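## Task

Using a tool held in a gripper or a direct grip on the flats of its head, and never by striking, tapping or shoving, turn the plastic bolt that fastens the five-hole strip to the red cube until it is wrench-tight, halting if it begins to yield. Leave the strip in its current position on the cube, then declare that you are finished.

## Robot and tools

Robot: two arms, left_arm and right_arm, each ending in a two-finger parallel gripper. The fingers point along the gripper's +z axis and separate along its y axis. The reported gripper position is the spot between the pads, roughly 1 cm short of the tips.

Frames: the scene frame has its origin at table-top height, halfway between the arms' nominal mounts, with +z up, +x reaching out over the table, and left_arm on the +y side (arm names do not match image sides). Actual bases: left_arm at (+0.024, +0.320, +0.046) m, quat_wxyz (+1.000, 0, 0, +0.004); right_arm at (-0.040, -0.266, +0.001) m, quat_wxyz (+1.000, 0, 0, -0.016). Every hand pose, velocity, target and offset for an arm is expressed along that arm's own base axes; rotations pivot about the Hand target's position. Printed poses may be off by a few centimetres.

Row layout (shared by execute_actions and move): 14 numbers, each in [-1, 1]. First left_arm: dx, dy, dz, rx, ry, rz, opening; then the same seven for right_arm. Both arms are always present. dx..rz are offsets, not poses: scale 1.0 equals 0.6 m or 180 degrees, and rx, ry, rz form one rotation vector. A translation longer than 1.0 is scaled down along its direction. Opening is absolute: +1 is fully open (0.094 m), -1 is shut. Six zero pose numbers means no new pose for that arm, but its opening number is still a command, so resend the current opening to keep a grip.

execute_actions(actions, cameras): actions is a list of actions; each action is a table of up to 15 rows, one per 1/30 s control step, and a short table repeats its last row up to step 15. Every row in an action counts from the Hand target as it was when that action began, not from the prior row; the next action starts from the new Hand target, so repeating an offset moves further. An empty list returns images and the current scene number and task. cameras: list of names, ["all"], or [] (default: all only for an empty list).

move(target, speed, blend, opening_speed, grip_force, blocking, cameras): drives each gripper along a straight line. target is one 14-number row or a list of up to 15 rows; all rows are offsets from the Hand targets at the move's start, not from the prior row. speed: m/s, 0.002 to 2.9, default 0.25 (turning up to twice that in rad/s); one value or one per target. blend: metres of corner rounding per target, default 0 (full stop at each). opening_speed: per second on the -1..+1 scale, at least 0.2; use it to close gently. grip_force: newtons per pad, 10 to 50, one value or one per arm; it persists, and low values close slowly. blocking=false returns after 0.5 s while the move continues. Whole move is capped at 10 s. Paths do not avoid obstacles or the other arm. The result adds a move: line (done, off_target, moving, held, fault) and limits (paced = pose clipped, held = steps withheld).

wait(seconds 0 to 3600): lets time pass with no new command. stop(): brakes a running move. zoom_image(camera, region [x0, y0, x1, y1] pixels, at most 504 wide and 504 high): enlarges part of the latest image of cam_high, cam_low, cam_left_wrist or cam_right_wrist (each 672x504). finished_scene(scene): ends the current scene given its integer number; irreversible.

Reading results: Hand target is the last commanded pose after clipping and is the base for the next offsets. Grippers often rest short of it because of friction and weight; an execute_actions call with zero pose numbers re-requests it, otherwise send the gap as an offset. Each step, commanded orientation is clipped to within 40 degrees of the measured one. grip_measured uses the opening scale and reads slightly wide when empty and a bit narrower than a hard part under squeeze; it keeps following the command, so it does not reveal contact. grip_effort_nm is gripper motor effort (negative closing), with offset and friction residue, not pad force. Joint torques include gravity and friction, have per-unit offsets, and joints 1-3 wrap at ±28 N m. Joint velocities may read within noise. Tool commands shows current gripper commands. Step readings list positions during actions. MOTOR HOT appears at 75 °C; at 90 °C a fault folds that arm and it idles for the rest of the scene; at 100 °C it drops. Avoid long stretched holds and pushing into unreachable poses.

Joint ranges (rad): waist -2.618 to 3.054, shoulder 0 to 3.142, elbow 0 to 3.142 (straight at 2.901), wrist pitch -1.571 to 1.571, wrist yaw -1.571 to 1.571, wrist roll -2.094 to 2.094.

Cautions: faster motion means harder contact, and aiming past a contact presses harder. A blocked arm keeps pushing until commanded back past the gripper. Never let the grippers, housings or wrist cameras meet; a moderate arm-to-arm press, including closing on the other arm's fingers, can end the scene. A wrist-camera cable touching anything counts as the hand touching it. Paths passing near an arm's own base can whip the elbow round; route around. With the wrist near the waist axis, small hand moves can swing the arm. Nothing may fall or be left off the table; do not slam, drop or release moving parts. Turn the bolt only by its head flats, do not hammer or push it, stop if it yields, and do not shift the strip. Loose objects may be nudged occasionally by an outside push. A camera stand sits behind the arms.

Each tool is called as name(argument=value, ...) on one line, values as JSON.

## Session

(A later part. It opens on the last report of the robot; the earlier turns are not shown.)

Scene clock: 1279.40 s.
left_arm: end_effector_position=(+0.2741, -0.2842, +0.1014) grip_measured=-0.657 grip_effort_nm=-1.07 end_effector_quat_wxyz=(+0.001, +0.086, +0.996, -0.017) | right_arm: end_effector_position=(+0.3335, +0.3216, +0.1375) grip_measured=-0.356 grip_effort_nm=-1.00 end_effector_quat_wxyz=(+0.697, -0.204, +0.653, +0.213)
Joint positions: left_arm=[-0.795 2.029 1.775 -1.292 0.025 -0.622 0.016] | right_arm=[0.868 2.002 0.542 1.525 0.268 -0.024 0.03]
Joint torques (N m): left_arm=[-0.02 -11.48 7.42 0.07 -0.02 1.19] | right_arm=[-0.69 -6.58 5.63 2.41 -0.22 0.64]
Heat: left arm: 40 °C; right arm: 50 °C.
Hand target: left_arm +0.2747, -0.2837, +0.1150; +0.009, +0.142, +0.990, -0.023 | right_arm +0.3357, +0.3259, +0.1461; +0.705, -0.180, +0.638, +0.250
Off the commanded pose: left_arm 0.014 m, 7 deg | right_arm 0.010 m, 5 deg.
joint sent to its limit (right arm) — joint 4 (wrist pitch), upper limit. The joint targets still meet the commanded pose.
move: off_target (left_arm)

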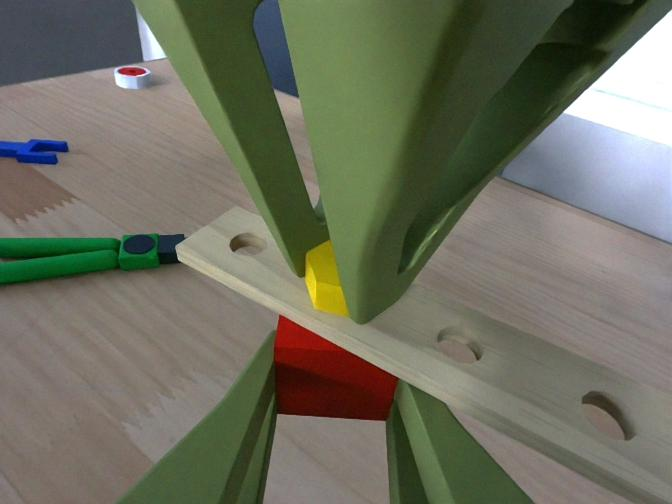

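zoom_image(camera="cam_right_wrist", region=[220, 230, 480, 430])

move(target=[0,0,-0.0175,0,0,-0.0278,-0.95,0,0,0,0,0,0,-0.7], speed=0.05, cameras=["cam_right_wrist", "cam_left_wrist"])

zoom_image(camera="cam_right_wrist", region=[220, 230, 480, 430])

Scaled by 1.938 from the camera's image (finer frame: 960x720).

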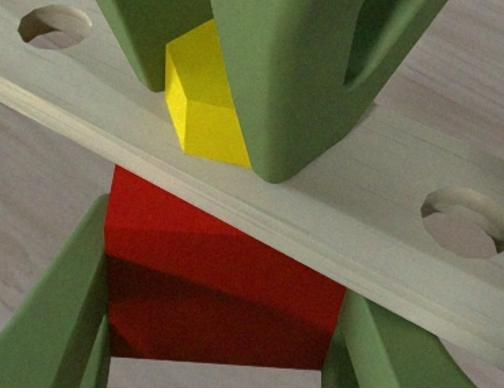

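Scene clock: 1298.83 s.
left_arm: end_effector_position=(+0.2757, -0.2860, +0.1015) grip_measured=-0.657 grip_effort_nm=-1.08 end_effector_quat_wxyz=(+0.003, +0.118, +0.993, -0.023) | right_arm: end_effector_position=(+0.3347, +0.3197, +0.1374) grip_measured=-0.356 grip_effort_nm=-1.00 end_effector_quat_wxyz=(+0.702, -0.211, +0.651, +0.197)
Joint positions: left_arm=[-0.792 2.029 1.775 -1.283 0.031 -0.556 0.016] | right_arm=[0.868 2.002 0.542 1.525 0.281 -0.058 0.03]
Joint torques (N m): left_arm=[-0.05 -10.91 4.92 0.3 -0.03 1.41] | right_arm=[-0.66 -6.63 5.61 2.41 -0.34 0.94]
Heat: left arm: 40 °C; right arm: 50 °C.
Hand target: left_arm +0.2747, -0.2837, +0.1045; +0.008, +0.185, +0.982, -0.024 | right_arm +0.3357, +0.3259, +0.1461; +0.705, -0.180, +0.638, +0.250
Off the commanded pose: left_arm 0.004 m, 8 deg | right_arm 0.011 m, 7 deg.
joint sent to its limit (right arm) — joint 4 (wrist pitch), upper limit. The joint targets still meet the commanded pose.
move: off_target (left_arm)
Images, in order (width x height): cam_left_wrist 672x504, cam_right_wrist 672x504.

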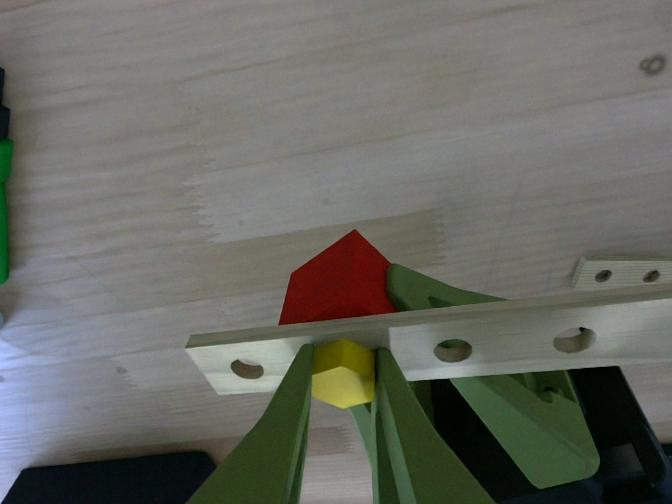

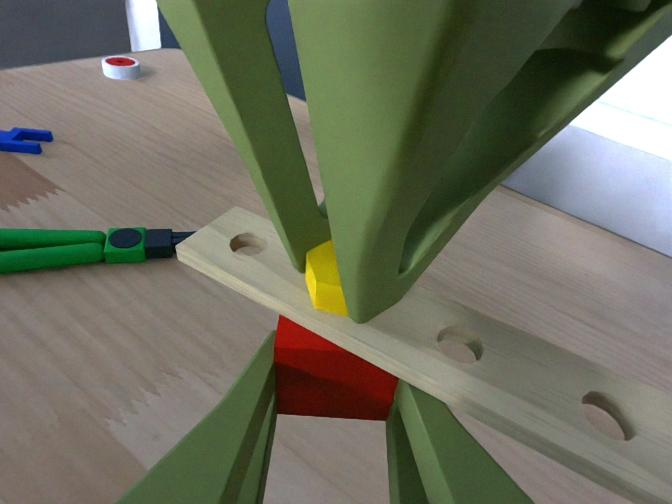

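Scaled by 1.938 from the camera's image (finer frame: 960x720).

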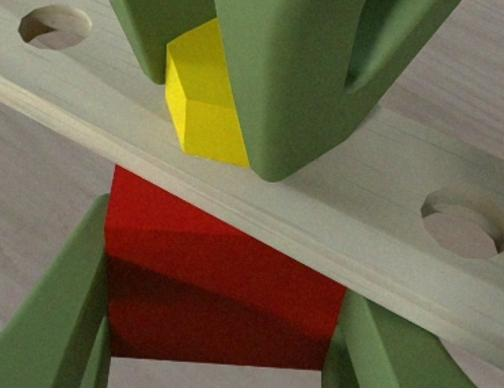

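move(target=[0,0,0,0,0,0.05,-0.95,0,0,0,0,0,0,-0.7], speed=0.08, cameras=["cam_left_wrist","cam_right_wrist","cam_low","cam_high"])

zoom_image(camera="cam_low", region=[260, 160, 380, 250])

zoom_image(camera="cam_high", region=[380, 200, 540, 320])

Scene clock: 1359.10 s.
left_arm: end_effector_position=(+0.2749, -0.2848, +0.0998) grip_measured=-0.657 grip_effort_nm=-1.08 end_effector_quat_wxyz=(+0.001, +0.090, +0.996, -0.020) | right_arm: end_effector_position=(+0.3335, +0.3215, +0.1367) grip_measured=-0.356 grip_effort_nm=-1.00 end_effector_quat_wxyz=(+0.697, -0.207, +0.654, +0.210)
Joint positions: left_arm=[-0.792 2.029 1.768 -1.282 0.029 -0.613 0.016] | right_arm=[0.868 2.002 0.542 1.522 0.268 -0.03 0.03]
Joint torques (N m): left_arm=[-0.21 -11.4 4.82 0.35 -0.06 0.39] | right_arm=[-0.69 -6.61 5.6 2.44 -0.22 0.69]
Heat: left arm: 39 °C; right arm: 51 °C.
Hand target: left_arm +0.2746, -0.2836, +0.1044; +0.010, +0.107, +0.994, -0.023 | right_arm +0.3357, +0.3259, +0.1461; +0.705, -0.180, +0.638, +0.250
Off the commanded pose: left_arm 0.005 m, 2 deg | right_arm 0.011 m, 6 deg.
joint sent to its limit (right arm) — joint 4 (wrist pitch), upper limit. The joint targets still meet the commanded pose.
move: done

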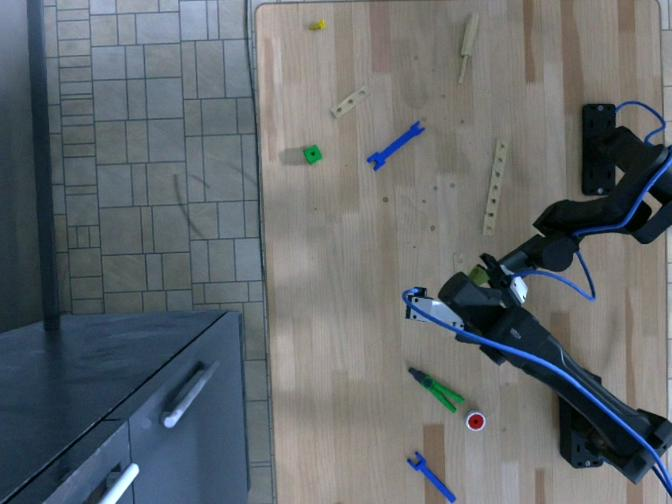

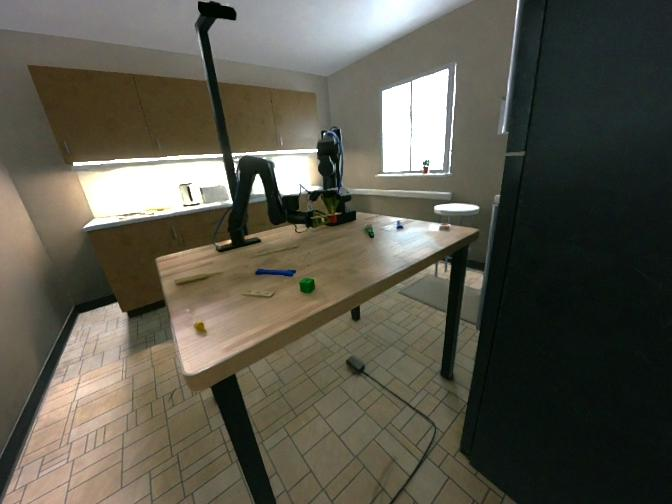

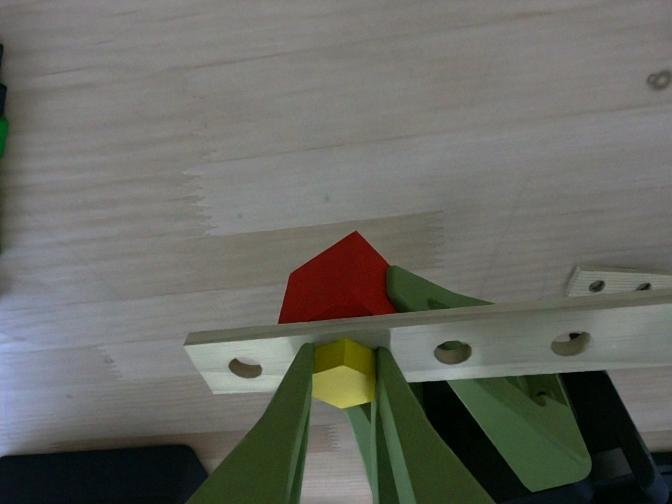

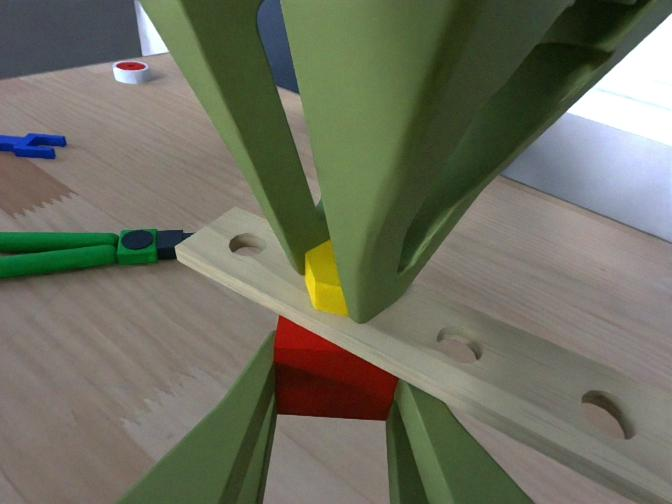

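Scaled by 4.200 from the camera's image (finer frame: 960x720).

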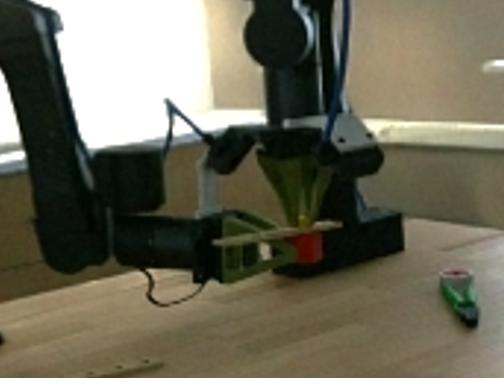

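Scaled by 3.150 from the camera's image (finer frame: 960x720).

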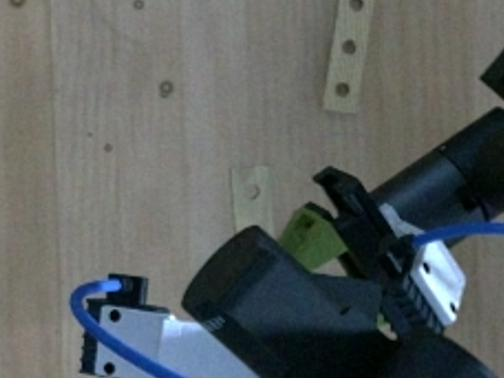

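execute_actions(actions=[])

Scene clock: 1392.87 s.
left_arm: end_effector_position=(+0.2749, -0.2848, +0.0998) grip_measured=-0.657 grip_effort_nm=-1.08 end_effector_quat_wxyz=(+0.001, +0.089, +0.996, -0.020) | right_arm: end_effector_position=(+0.3335, +0.3215, +0.1367) grip_measured=-0.356 grip_effort_nm=-1.00 end_effector_quat_wxyz=(+0.697, -0.207, +0.654, +0.210)
Joint positions: left_arm=[-0.792 2.029 1.768 -1.282 0.029 -0.614 0.016] | right_arm=[0.868 2.002 0.542 1.522 0.268 -0.029 0.03]
Joint velocities: within noise
Joint torques (N m): left_arm=[-0.27 -11.29 4.82 0.37 -0.07 0.37] | right_arm=[-0.69 -6.61 5.61 2.45 -0.22 0.68]
Heat: left arm: 39 °C; right arm: 54 °C.
Hand target: left_arm +0.2746, -0.2836, +0.1044; +0.010, +0.107, +0.994, -0.023 | right_arm +0.3357, +0.3259, +0.1461; +0.705, -0.180, +0.638, +0.250
Tool commands: left_gripper/opening=-0.95 right_gripper/opening=-0.7
Off the commanded pose: left_arm 0.005 m, 2 deg | right_arm 0.011 m, 6 deg.

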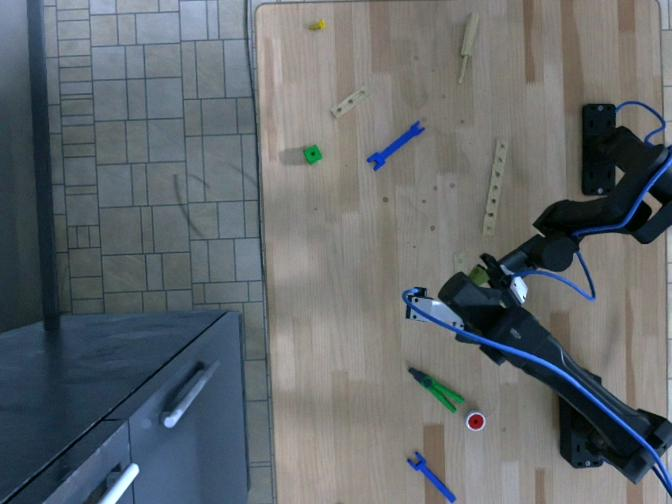

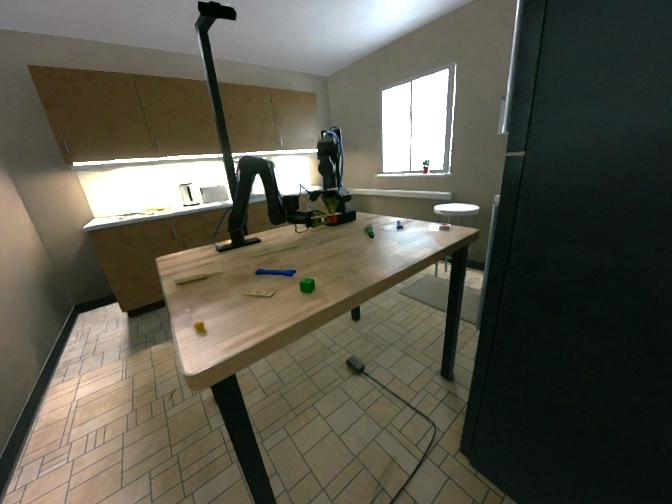

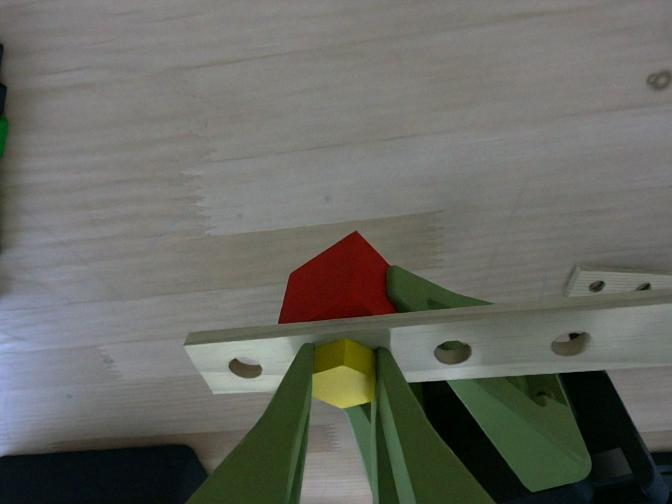

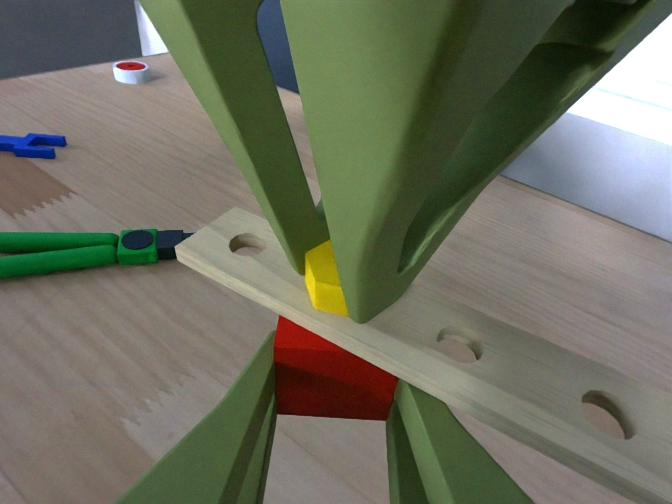

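move(target=[[0,0,0,0,0,0.0139,-0.95,0,0,0,0,0,0,-0.7],[0,0,0,0,0,0.0139,0.0,0,0,0,0,0,0,-0.7],[0,0,0.045,0,0,0.0139,0.0,0,0,0,0,0,0,-0.7],[0,0,0.045,0,0,0.347,0.0,0,0,0,0,0,0,-0.7]], speed=[0.05,0.05,0.08,0.25], cameras=["all"])

Scene clock: 1408.30 s.
left_arm: end_effector_position=(+0.2745, -0.2845, +0.1208) grip_measured=-0.003 grip_effort_nm=0.11 end_effector_quat_wxyz=(+0.010, -0.424, +0.906, -0.011) | right_arm: end_effector_position=(+0.3307, +0.3256, +0.1422) grip_measured=-0.356 grip_effort_nm=-1.00 end_effector_quat_wxyz=(+0.695, -0.194, +0.649, +0.242)
Joint positions: left_arm=[-0.811 2.029 1.852 -1.366 -0.012 -1.686 0.047] | right_arm=[0.868 2.004 0.544 1.546 0.241 0.024 0.03]
Joint torques (N m): left_arm=[-0.68 -10.74 7.51 0.08 -0.15 -0.08] | right_arm=[-0.68 -6.74 5.56 2.17 0.02 0.19]
Heat: left arm: 39 °C; right arm: 54 °C.
Hand target: left_arm +0.2747, -0.2837, +0.1314; +0.020, -0.424, +0.905, -0.015 | right_arm +0.3356, +0.3259, +0.1462; +0.705, -0.180, +0.638, +0.250
Off the commanded pose: left_arm 0.011 m, 1 deg | right_arm 0.006 m, 3 deg.
joint sent to its limit (right arm) — joint 4 (wrist pitch), upper limit. The joint targets still meet the commanded pose.
move: off_target (left_arm)

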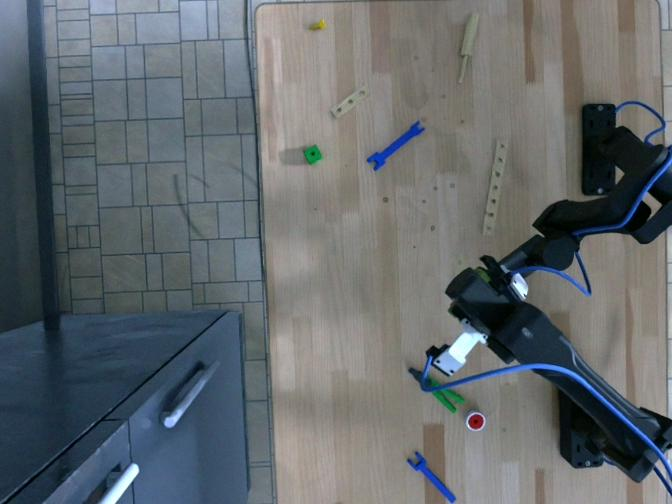

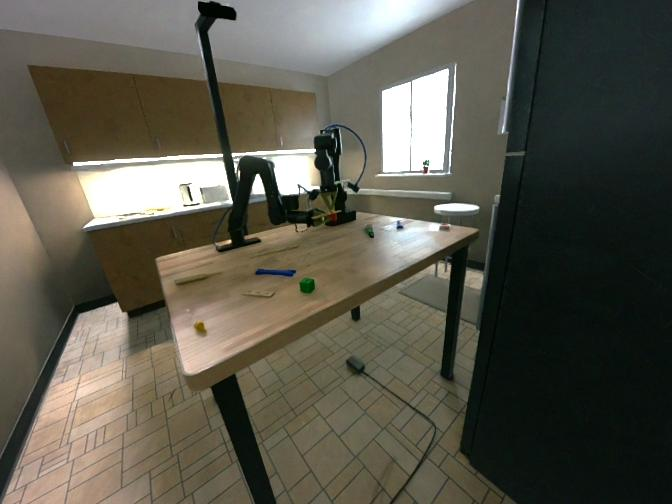

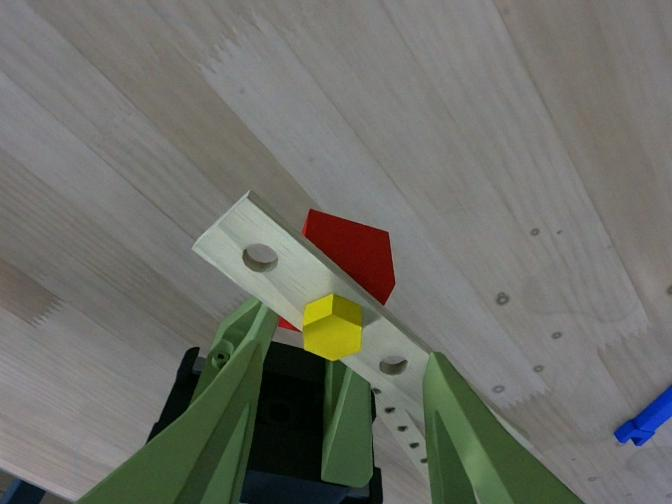

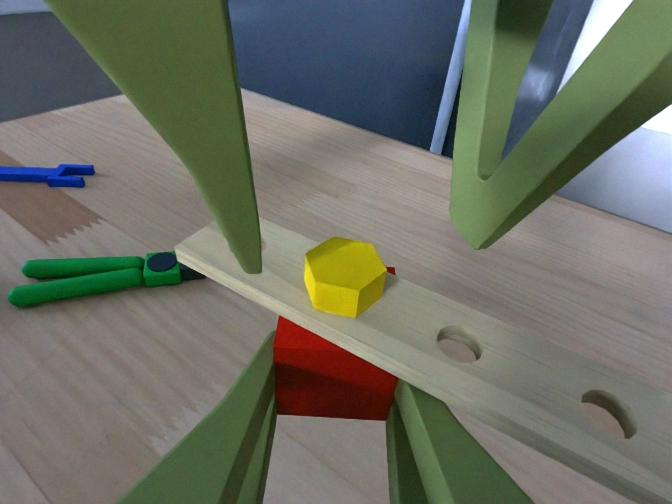

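zoom_image(camera="cam_left_wrist", region=[180, 180, 460, 390])

zoom_image(camera="cam_high", region=[380, 180, 620, 400])

Scaled by 1.800 from the camera's image (finer frame: 960x720).

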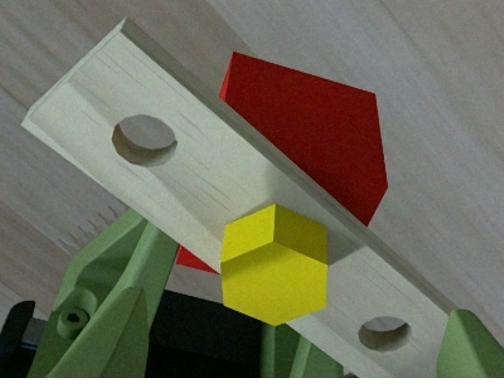

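Scaled by 2.100 from the camera's image (finer frame: 960x720).

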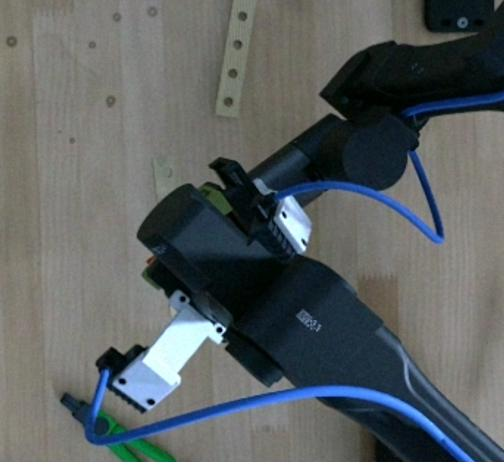

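move(target=[[-0.0045,0.0037,-0.0423,0,0,0,0.0,0,0,0,0,0,0,-0.7]], speed=0.08, cameras=["cam_left_wrist","cam_right_wrist"])

Scene clock: 1467.20 s.
left_arm: end_effector_position=(+0.2715, -0.2814, +0.0975) grip_measured=-0.003 grip_effort_nm=0.11 end_effector_quat_wxyz=(+0.008, -0.424, +0.906, -0.002) | right_arm: end_effector_position=(+0.3315, +0.3255, +0.1351) grip_measured=-0.356 grip_effort_nm=-1.00 end_effector_quat_wxyz=(+0.687, -0.198, +0.658, +0.237)
Joint positions: left_arm=[-0.812 2.029 1.76 -1.292 -0.014 -1.688 0.047] | right_arm=[0.867 2.007 0.544 1.522 0.242 0.026 0.03]
Joint torques (N m): left_arm=[-0.73 -12.16 4.81 0.36 -0.14 -0.06] | right_arm=[-0.53 -7.04 5.46 2.45 0.02 0.15]
Heat: left arm: 39 °C; right arm: 52 °C.
Hand target: left_arm +0.2719, -0.2814, +0.1061; +0.020, -0.424, +0.905, -0.015 | right_arm +0.3356, +0.3259, +0.1462; +0.705, -0.180, +0.638, +0.250
Off the commanded pose: left_arm 0.009 m, 2 deg | right_arm 0.012 m, 4 deg.
joint sent to its limit (right arm) — joint 4 (wrist pitch), upper limit. The joint targets still meet the commanded pose.
move: done

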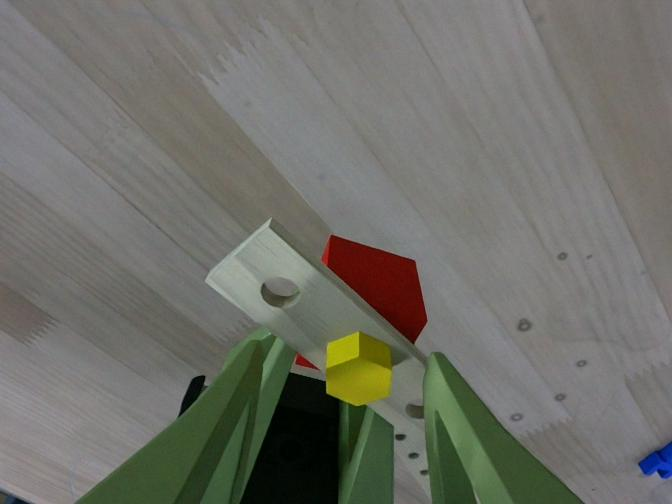

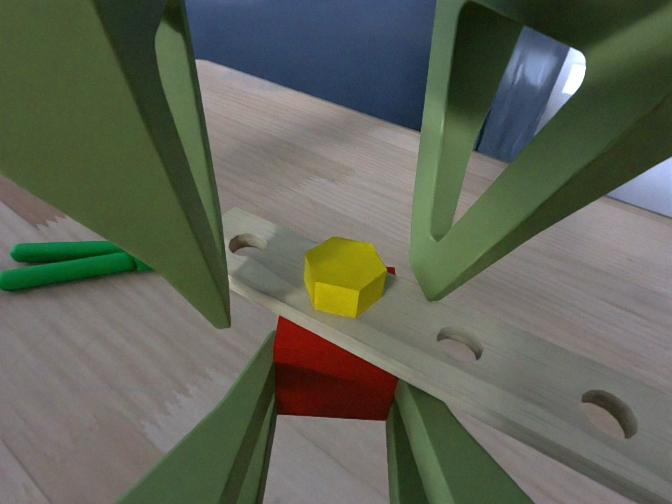

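zoom_image(camera="cam_left_wrist", region=[180, 200, 480, 440])

zoom_image(camera="cam_right_wrist", region=[180, 180, 480, 420])

Scaled by 1.680 from the camera's image (finer frame: 960x720).

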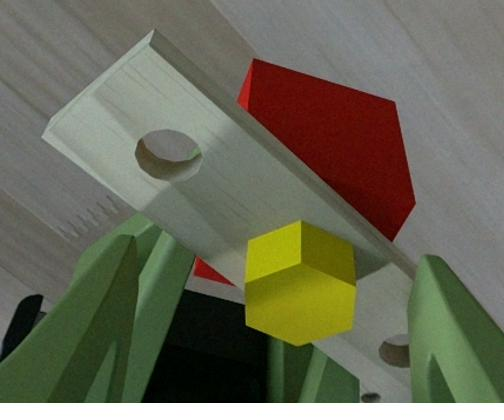

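Scaled by 1.680 from the camera's image (finer frame: 960x720).

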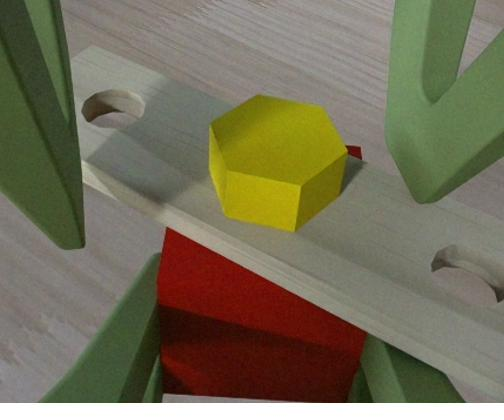

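move(target=[[0.0025,-0.0075,0.013,0.0,0,0,0.0,0,0,0,0,0,0,-0.7]], speed=0.06, cameras=["cam_left_wrist","cam_right_wrist"])

Scene clock: 1496.43 s.
left_arm: end_effector_position=(+0.2737, -0.2857, +0.1028) grip_measured=-0.003 grip_effort_nm=0.11 end_effector_quat_wxyz=(+0.011, -0.425, +0.905, -0.011) | right_arm: end_effector_position=(+0.3314, +0.3255, +0.1357) grip_measured=-0.356 grip_effort_nm=-1.00 end_effector_quat_wxyz=(+0.688, -0.197, +0.657, +0.238)
Joint positions: left_arm=[-0.816 2.029 1.78 -1.295 -0.014 -1.692 0.047] | right_arm=[0.867 2.007 0.544 1.525 0.242 0.026 0.03]
Joint torques (N m): left_arm=[-0.9 -10.82 7.61 0.06 -0.16 -0.06] | right_arm=[-0.53 -7.02 5.48 2.42 0.02 0.16]
Heat: left arm: 40 °C; right arm: 54 °C.
Hand target: left_arm +0.2735, -0.2860, +0.1139; +0.020, -0.424, +0.906, -0.015 | right_arm +0.3356, +0.3259, +0.1461; +0.705, -0.180, +0.638, +0.250
Off the commanded pose: left_arm 0.011 m, 1 deg | right_arm 0.011 m, 4 deg.
joint sent to its limit (right arm) — joint 4 (wrist pitch), upper limit. The joint targets still meet the commanded pose.
move: off_target (left_arm)

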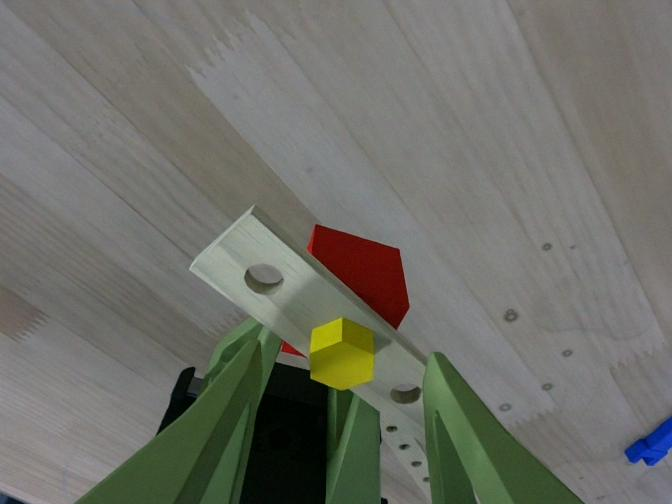

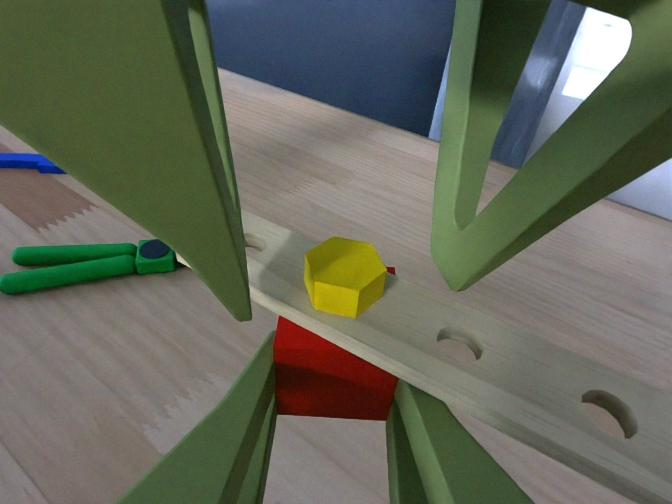

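move(target=[[0.0,-0.001,-0.0125,0.0,0,0,0.0,0,0,0,0,0,0,-0.7]], speed=0.06, cameras=["cam_left_wrist"])

zoom_image(camera="cam_left_wrist", region=[200, 200, 480, 440])

Scene clock: 1505.23 s.
left_arm: end_effector_position=(+0.2730, -0.2861, +0.1028) grip_measured=-0.003 grip_effort_nm=0.11 end_effector_quat_wxyz=(+0.011, -0.424, +0.905, -0.010) | right_arm: end_effector_position=(+0.3314, +0.3255, +0.1357) grip_measured=-0.356 grip_effort_nm=-1.00 end_effector_quat_wxyz=(+0.688, -0.197, +0.657, +0.238)
Joint positions: left_arm=[-0.817 2.029 1.78 -1.296 -0.014 -1.694 0.047] | right_arm=[0.867 2.007 0.544 1.525 0.242 0.026 0.03]
Joint torques (N m): left_arm=[-0.79 -10.59 5.53 0.34 -0.16 -0.08] | right_arm=[-0.53 -7.04 5.48 2.42 0.02 0.16]
Heat: left arm: 39 °C; right arm: 53 °C.
Hand target: left_arm +0.2735, -0.2866, +0.1064; +0.020, -0.424, +0.906, -0.015 | right_arm +0.3356, +0.3259, +0.1461; +0.705, -0.180, +0.638, +0.250
Off the commanded pose: left_arm 0.004 m, 1 deg | right_arm 0.011 m, 4 deg.
joint sent to its limit (right arm) — joint 4 (wrist pitch), upper limit. The joint targets still meet the commanded pose.
move: done

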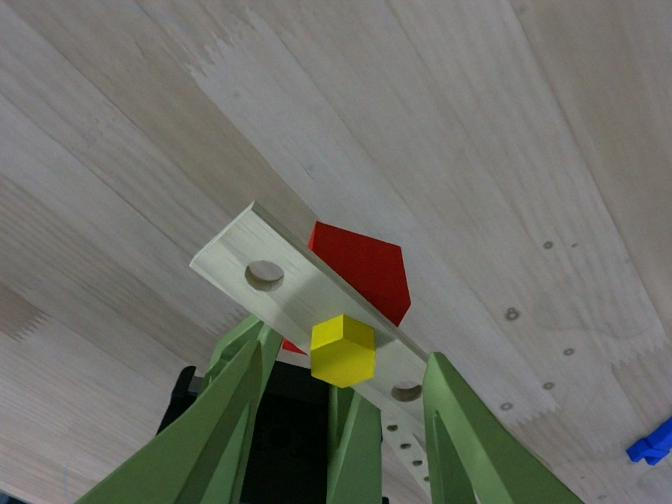

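Scaled by 1.800 from the camera's image (finer frame: 960x720).

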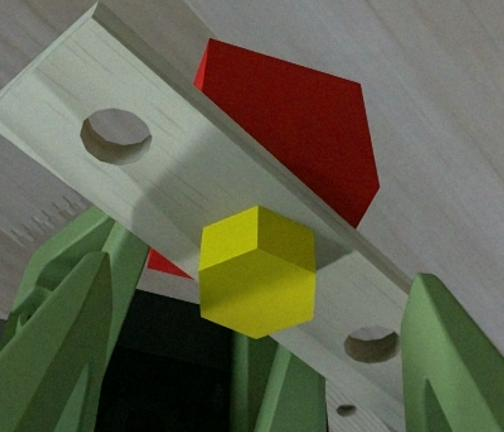

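move(target=[[0.0028,0.006,0.0,0.0,0,0,0.0,0,0,0,0,0,0,-0.7],[0.0028,0.006,0.0,0.0,0,0,-0.95,0,0,0,0,0,0,-0.7]], speed=0.06, opening_speed=0.6, cameras=["cam_left_wrist","cam_right_wrist"])

zoom_image(camera="cam_left_wrist", region=[200, 200, 480, 440])

zoom_image(camera="cam_right_wrist", region=[180, 180, 480, 420])

Scene clock: 1517.90 s.
left_arm: end_effector_position=(+0.2730, -0.2860, +0.1024) grip_measured=-0.662 grip_effort_nm=-1.07 end_effector_quat_wxyz=(+0.011, -0.424, +0.905, -0.010) | right_arm: end_effector_position=(+0.3317, +0.3251, +0.1357) grip_measured=-0.356 grip_effort_nm=-1.00 end_effector_quat_wxyz=(+0.688, -0.197, +0.657, +0.237)
Joint positions: left_arm=[-0.817 2.029 1.779 -1.295 -0.014 -1.694 0.016] | right_arm=[0.867 2.007 0.544 1.525 0.243 0.026 0.03]
Joint torques (N m): left_arm=[0.16 -11.1 4.97 0.36 -0.17 0.05] | right_arm=[-0.51 -7.04 5.48 2.43 0.01 0.16]
Heat: left arm: 39 °C; right arm: 53 °C.
Hand target: left_arm +0.2752, -0.2830, +0.1064; +0.020, -0.424, +0.906, -0.015 | right_arm +0.3356, +0.3259, +0.1461; +0.705, -0.180, +0.638, +0.250
Off the commanded pose: left_arm 0.005 m, 1 deg | right_arm 0.011 m, 4 deg.
joint sent to its limit (right arm) — joint 4 (wrist pitch), upper limit. The joint targets still meet the commanded pose.
move: done

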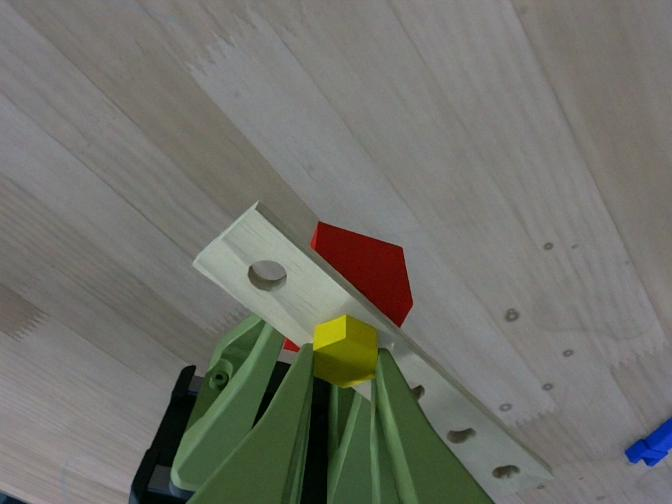

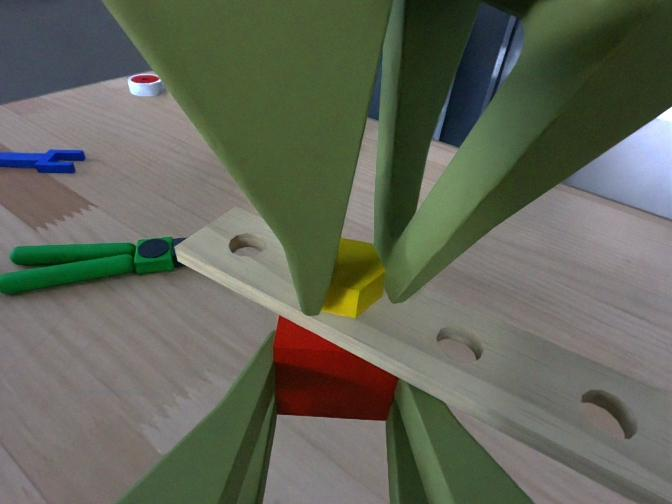

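Scaled by 1.800 from the camera's image (finer frame: 960x720).

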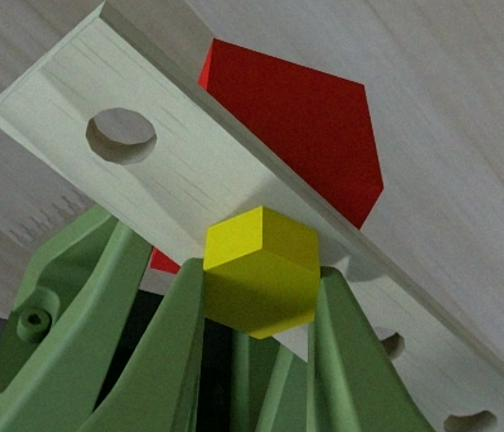

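Scaled by 1.680 from the camera's image (finer frame: 960x720).

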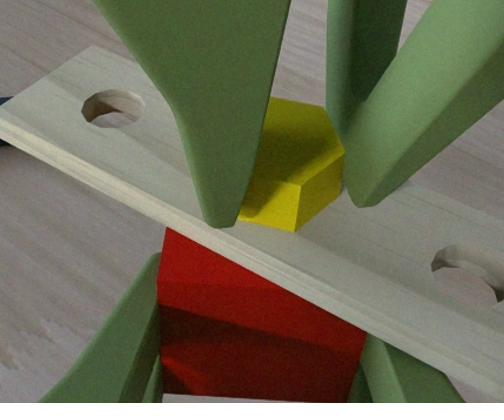

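move(target=[[0.0,0.0,0.0,0.0,0,0,-0.35,0,0,0,0,0,0,-0.7],[0.0021,0.0026,0.0,0.0,0,0,-0.35,0,0,0,0,0,0,-0.7]], speed=0.06, opening_speed=1.0, cameras=["cam_left_wrist"])

zoom_image(camera="cam_left_wrist", region=[200, 200, 480, 440])

Scene clock: 1530.03 s.
left_arm: end_effector_position=(+0.2730, -0.2860, +0.1024) grip_measured=-0.353 grip_effort_nm=0.11 end_effector_quat_wxyz=(+0.011, -0.423, +0.906, -0.010) | right_arm: end_effector_position=(+0.3317, +0.3251, +0.1360) grip_measured=-0.356 grip_effort_nm=-1.00 end_effector_quat_wxyz=(+0.688, -0.197, +0.657, +0.238)
Joint positions: left_arm=[-0.817 2.029 1.779 -1.295 -0.014 -1.69 0.03] | right_arm=[0.867 2.007 0.544 1.526 0.243 0.026 0.03]
Joint torques (N m): left_arm=[0.59 -11.18 4.79 0.36 -0.17 0.06] | right_arm=[-0.53 -7.02 5.48 2.41 0.01 0.16]
Heat: left arm: 39 °C; right arm: 53 °C.
Hand target: left_arm +0.2765, -0.2815, +0.1064; +0.020, -0.424, +0.906, -0.015 | right_arm +0.3356, +0.3259, +0.1461; +0.705, -0.180, +0.638, +0.250
Off the commanded pose: left_arm 0.007 m, 1 deg | right_arm 0.011 m, 4 deg.
joint sent to its limit (right arm) — joint 4 (wrist pitch), upper limit. The joint targets still meet the commanded pose.
move: done

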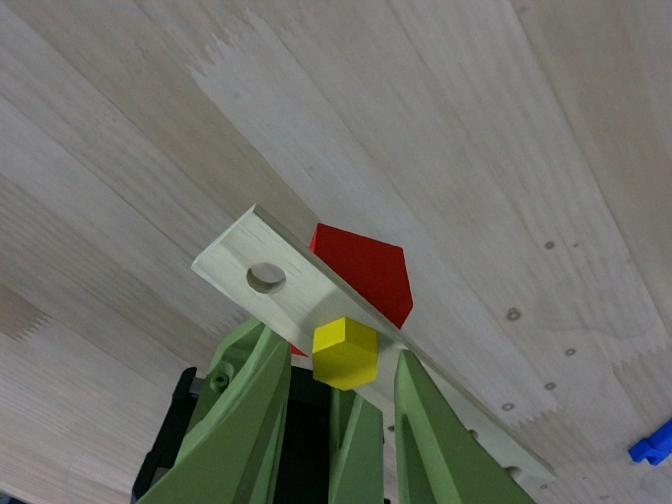

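Scaled by 1.800 from the camera's image (finer frame: 960x720).

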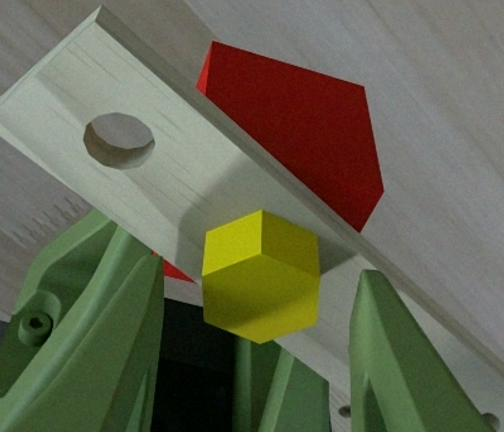

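move(target=[[0.0021,0.0042,0.0,0.0,0,0,-0.35,0,0,0,0,0,0,-0.7]], speed=0.1, cameras=[])

Scene clock: 1534.47 s.
left_arm: end_effector_position=(+0.2740, -0.2823, +0.1002) grip_measured=-0.353 grip_effort_nm=0.11 end_effector_quat_wxyz=(+0.009, -0.423, +0.906, -0.007) | right_arm: end_effector_position=(+0.3317, +0.3251, +0.1360) grip_measured=-0.356 grip_effort_nm=-1.00 end_effector_quat_wxyz=(+0.688, -0.197, +0.657, +0.238)
Joint positions: left_arm=[-0.809 2.029 1.771 -1.294 -0.014 -1.683 0.03] | right_arm=[0.867 2.007 0.544 1.526 0.243 0.026 0.03]
Joint torques (N m): left_arm=[0.29 -11.52 4.97 0.36 -0.17 0.05] | right_arm=[-0.51 -7.02 5.48 2.41 0.01 0.16]
Heat: left arm: 39 °C; right arm: 53 °C.
Hand target: left_arm +0.2776, -0.2789, +0.1064; +0.020, -0.423, +0.906, -0.015 | right_arm +0.3356, +0.3259, +0.1461; +0.705, -0.180, +0.638, +0.250
Off the commanded pose: left_arm 0.008 m, 2 deg | right_arm 0.011 m, 4 deg.
joint sent to its limit (right arm) — joint 4 (wrist pitch), upper limit. The joint targets still meet the commanded pose.
move: done

move(target=[[0.0,-0.001,0.006,0.0,0,0,-0.35,0,0,0,0,0,0,-0.7]], speed=0.1, cameras=["cam_left_wrist","cam_right_wrist"])

zoom_image(camera="cam_left_wrist", region=[200, 200, 480, 440])

Scene clock: 1538.67 s.
left_arm: end_effector_position=(+0.2740, -0.2823, +0.1002) grip_measured=-0.353 grip_effort_nm=0.11 end_effector_quat_wxyz=(+0.009, -0.423, +0.906, -0.007) | right_arm: end_effector_position=(+0.3317, +0.3251, +0.1360) grip_measured=-0.356 grip_effort_nm=-1.00 end_effector_quat_wxyz=(+0.688, -0.197, +0.657, +0.238)
Joint positions: left_arm=[-0.809 2.029 1.771 -1.294 -0.014 -1.683 0.03] | right_arm=[0.867 2.007 0.544 1.526 0.243 0.026 0.03]
Joint velocities: left_arm=[within noise] | right_arm=[-0.007 -0.007 -0.046 -0.022 -0.007 0.007 0]
Joint torques (N m): left_arm=[0.35 -11.38 6.2 0.22 -0.16 0.04] | right_arm=[-0.53 -7.04 5.49 2.41 0 0.16]
Heat: left arm: 39 °C; right arm: 53 °C.
Hand target: left_arm +0.2776, -0.2796, +0.1100; +0.020, -0.424, +0.906, -0.015 | right_arm +0.3356, +0.3259, +0.1461; +0.705, -0.180, +0.638, +0.250
Off the commanded pose: left_arm 0.011 m, 2 deg | right_arm 0.011 m, 4 deg.
joint sent to its limit (right arm) — joint 4 (wrist pitch), upper limit. The joint targets still meet the commanded pose.
move: off_target (left_arm)

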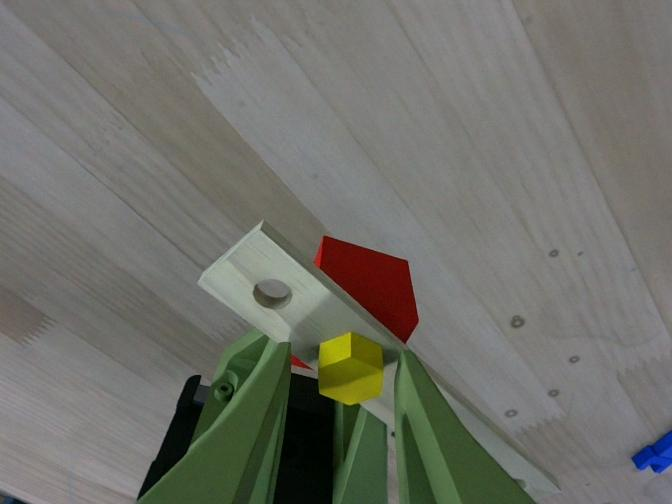

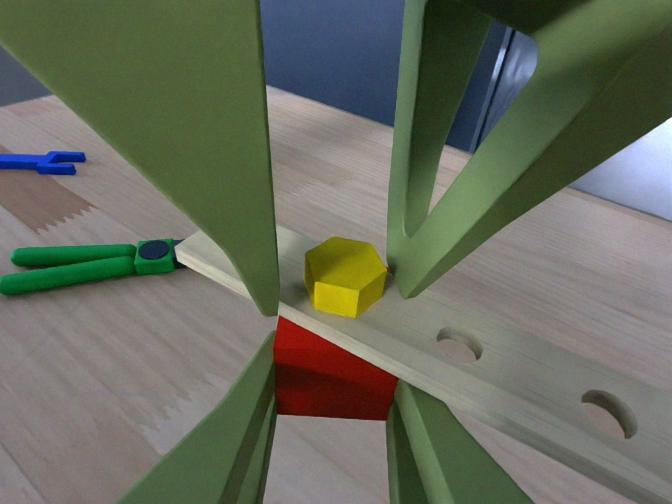

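Scaled by 1.800 from the camera's image (finer frame: 960x720).

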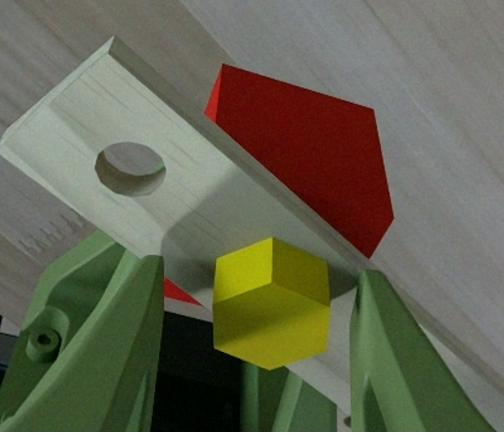

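move(target=[[0.0,0.0,0.004,0.0,0,0,-0.35,0,0,0,0,0,0,-0.7]], speed=0.1, cameras=[])

Scene clock: 1543.43 s.
left_arm: end_effector_position=(+0.2740, -0.2823, +0.1002) grip_measured=-0.353 grip_effort_nm=0.11 end_effector_quat_wxyz=(+0.009, -0.423, +0.906, -0.007) | right_arm: end_effector_position=(+0.3317, +0.3251, +0.1360) grip_measured=-0.356 grip_effort_nm=-1.00 end_effector_quat_wxyz=(+0.688, -0.197, +0.657, +0.238)
Joint positions: left_arm=[-0.809 2.029 1.771 -1.294 -0.014 -1.683 0.03] | right_arm=[0.867 2.007 0.544 1.526 0.243 0.026 0.03]
Joint torques (N m): left_arm=[0.36 -11.52 6.98 0.13 -0.15 0.05] | right_arm=[-0.53 -7.02 5.48 2.41 0.01 0.16]
Heat: left arm: 39 °C; right arm: 53 °C.
Hand target: left_arm +0.2776, -0.2796, +0.1124; +0.020, -0.424, +0.906, -0.015 | right_arm +0.3356, +0.3259, +0.1461; +0.705, -0.180, +0.638, +0.250
Off the commanded pose: left_arm 0.013 m, 2 deg | right_arm 0.011 m, 4 deg.
joint sent to its limit (right arm) — joint 4 (wrist pitch), upper limit. The joint targets still meet the commanded pose.
move: off_target (left_arm)

move(target=[[0.0,0.0,0.0037,0.0,0,0,-0.35,0,0,0,0,0,0,-0.7]], speed=0.1, cameras=[])

Scene clock: 1545.77 s.
left_arm: end_effector_position=(+0.2740, -0.2822, +0.1002) grip_measured=-0.353 grip_effort_nm=0.11 end_effector_quat_wxyz=(+0.009, -0.423, +0.906, -0.006) | right_arm: end_effector_position=(+0.3317, +0.3251, +0.1360) grip_measured=-0.356 grip_effort_nm=-1.00 end_effector_quat_wxyz=(+0.688, -0.197, +0.657, +0.238)
Joint positions: left_arm=[-0.809 2.029 1.771 -1.294 -0.014 -1.683 0.03] | right_arm=[0.867 2.007 0.544 1.526 0.243 0.026 0.03]
Joint torques (N m): left_arm=[0.28 -11.48 7.62 0.06 -0.17 0.03] | right_arm=[-0.51 -7.02 5.48 2.41 0.01 0.16]
Heat: left arm: 39 °C; right arm: 52 °C.
Hand target: left_arm +0.2777, -0.2796, +0.1146; +0.020, -0.424, +0.906, -0.015 | right_arm +0.3356, +0.3259, +0.1461; +0.705, -0.180, +0.638, +0.250
Off the commanded pose: left_arm 0.015 m, 2 deg | right_arm 0.011 m, 4 deg.
joint sent to its limit (right arm) — joint 4 (wrist pitch), upper limit. The joint targets still meet the commanded pose.
move: off_target (left_arm)


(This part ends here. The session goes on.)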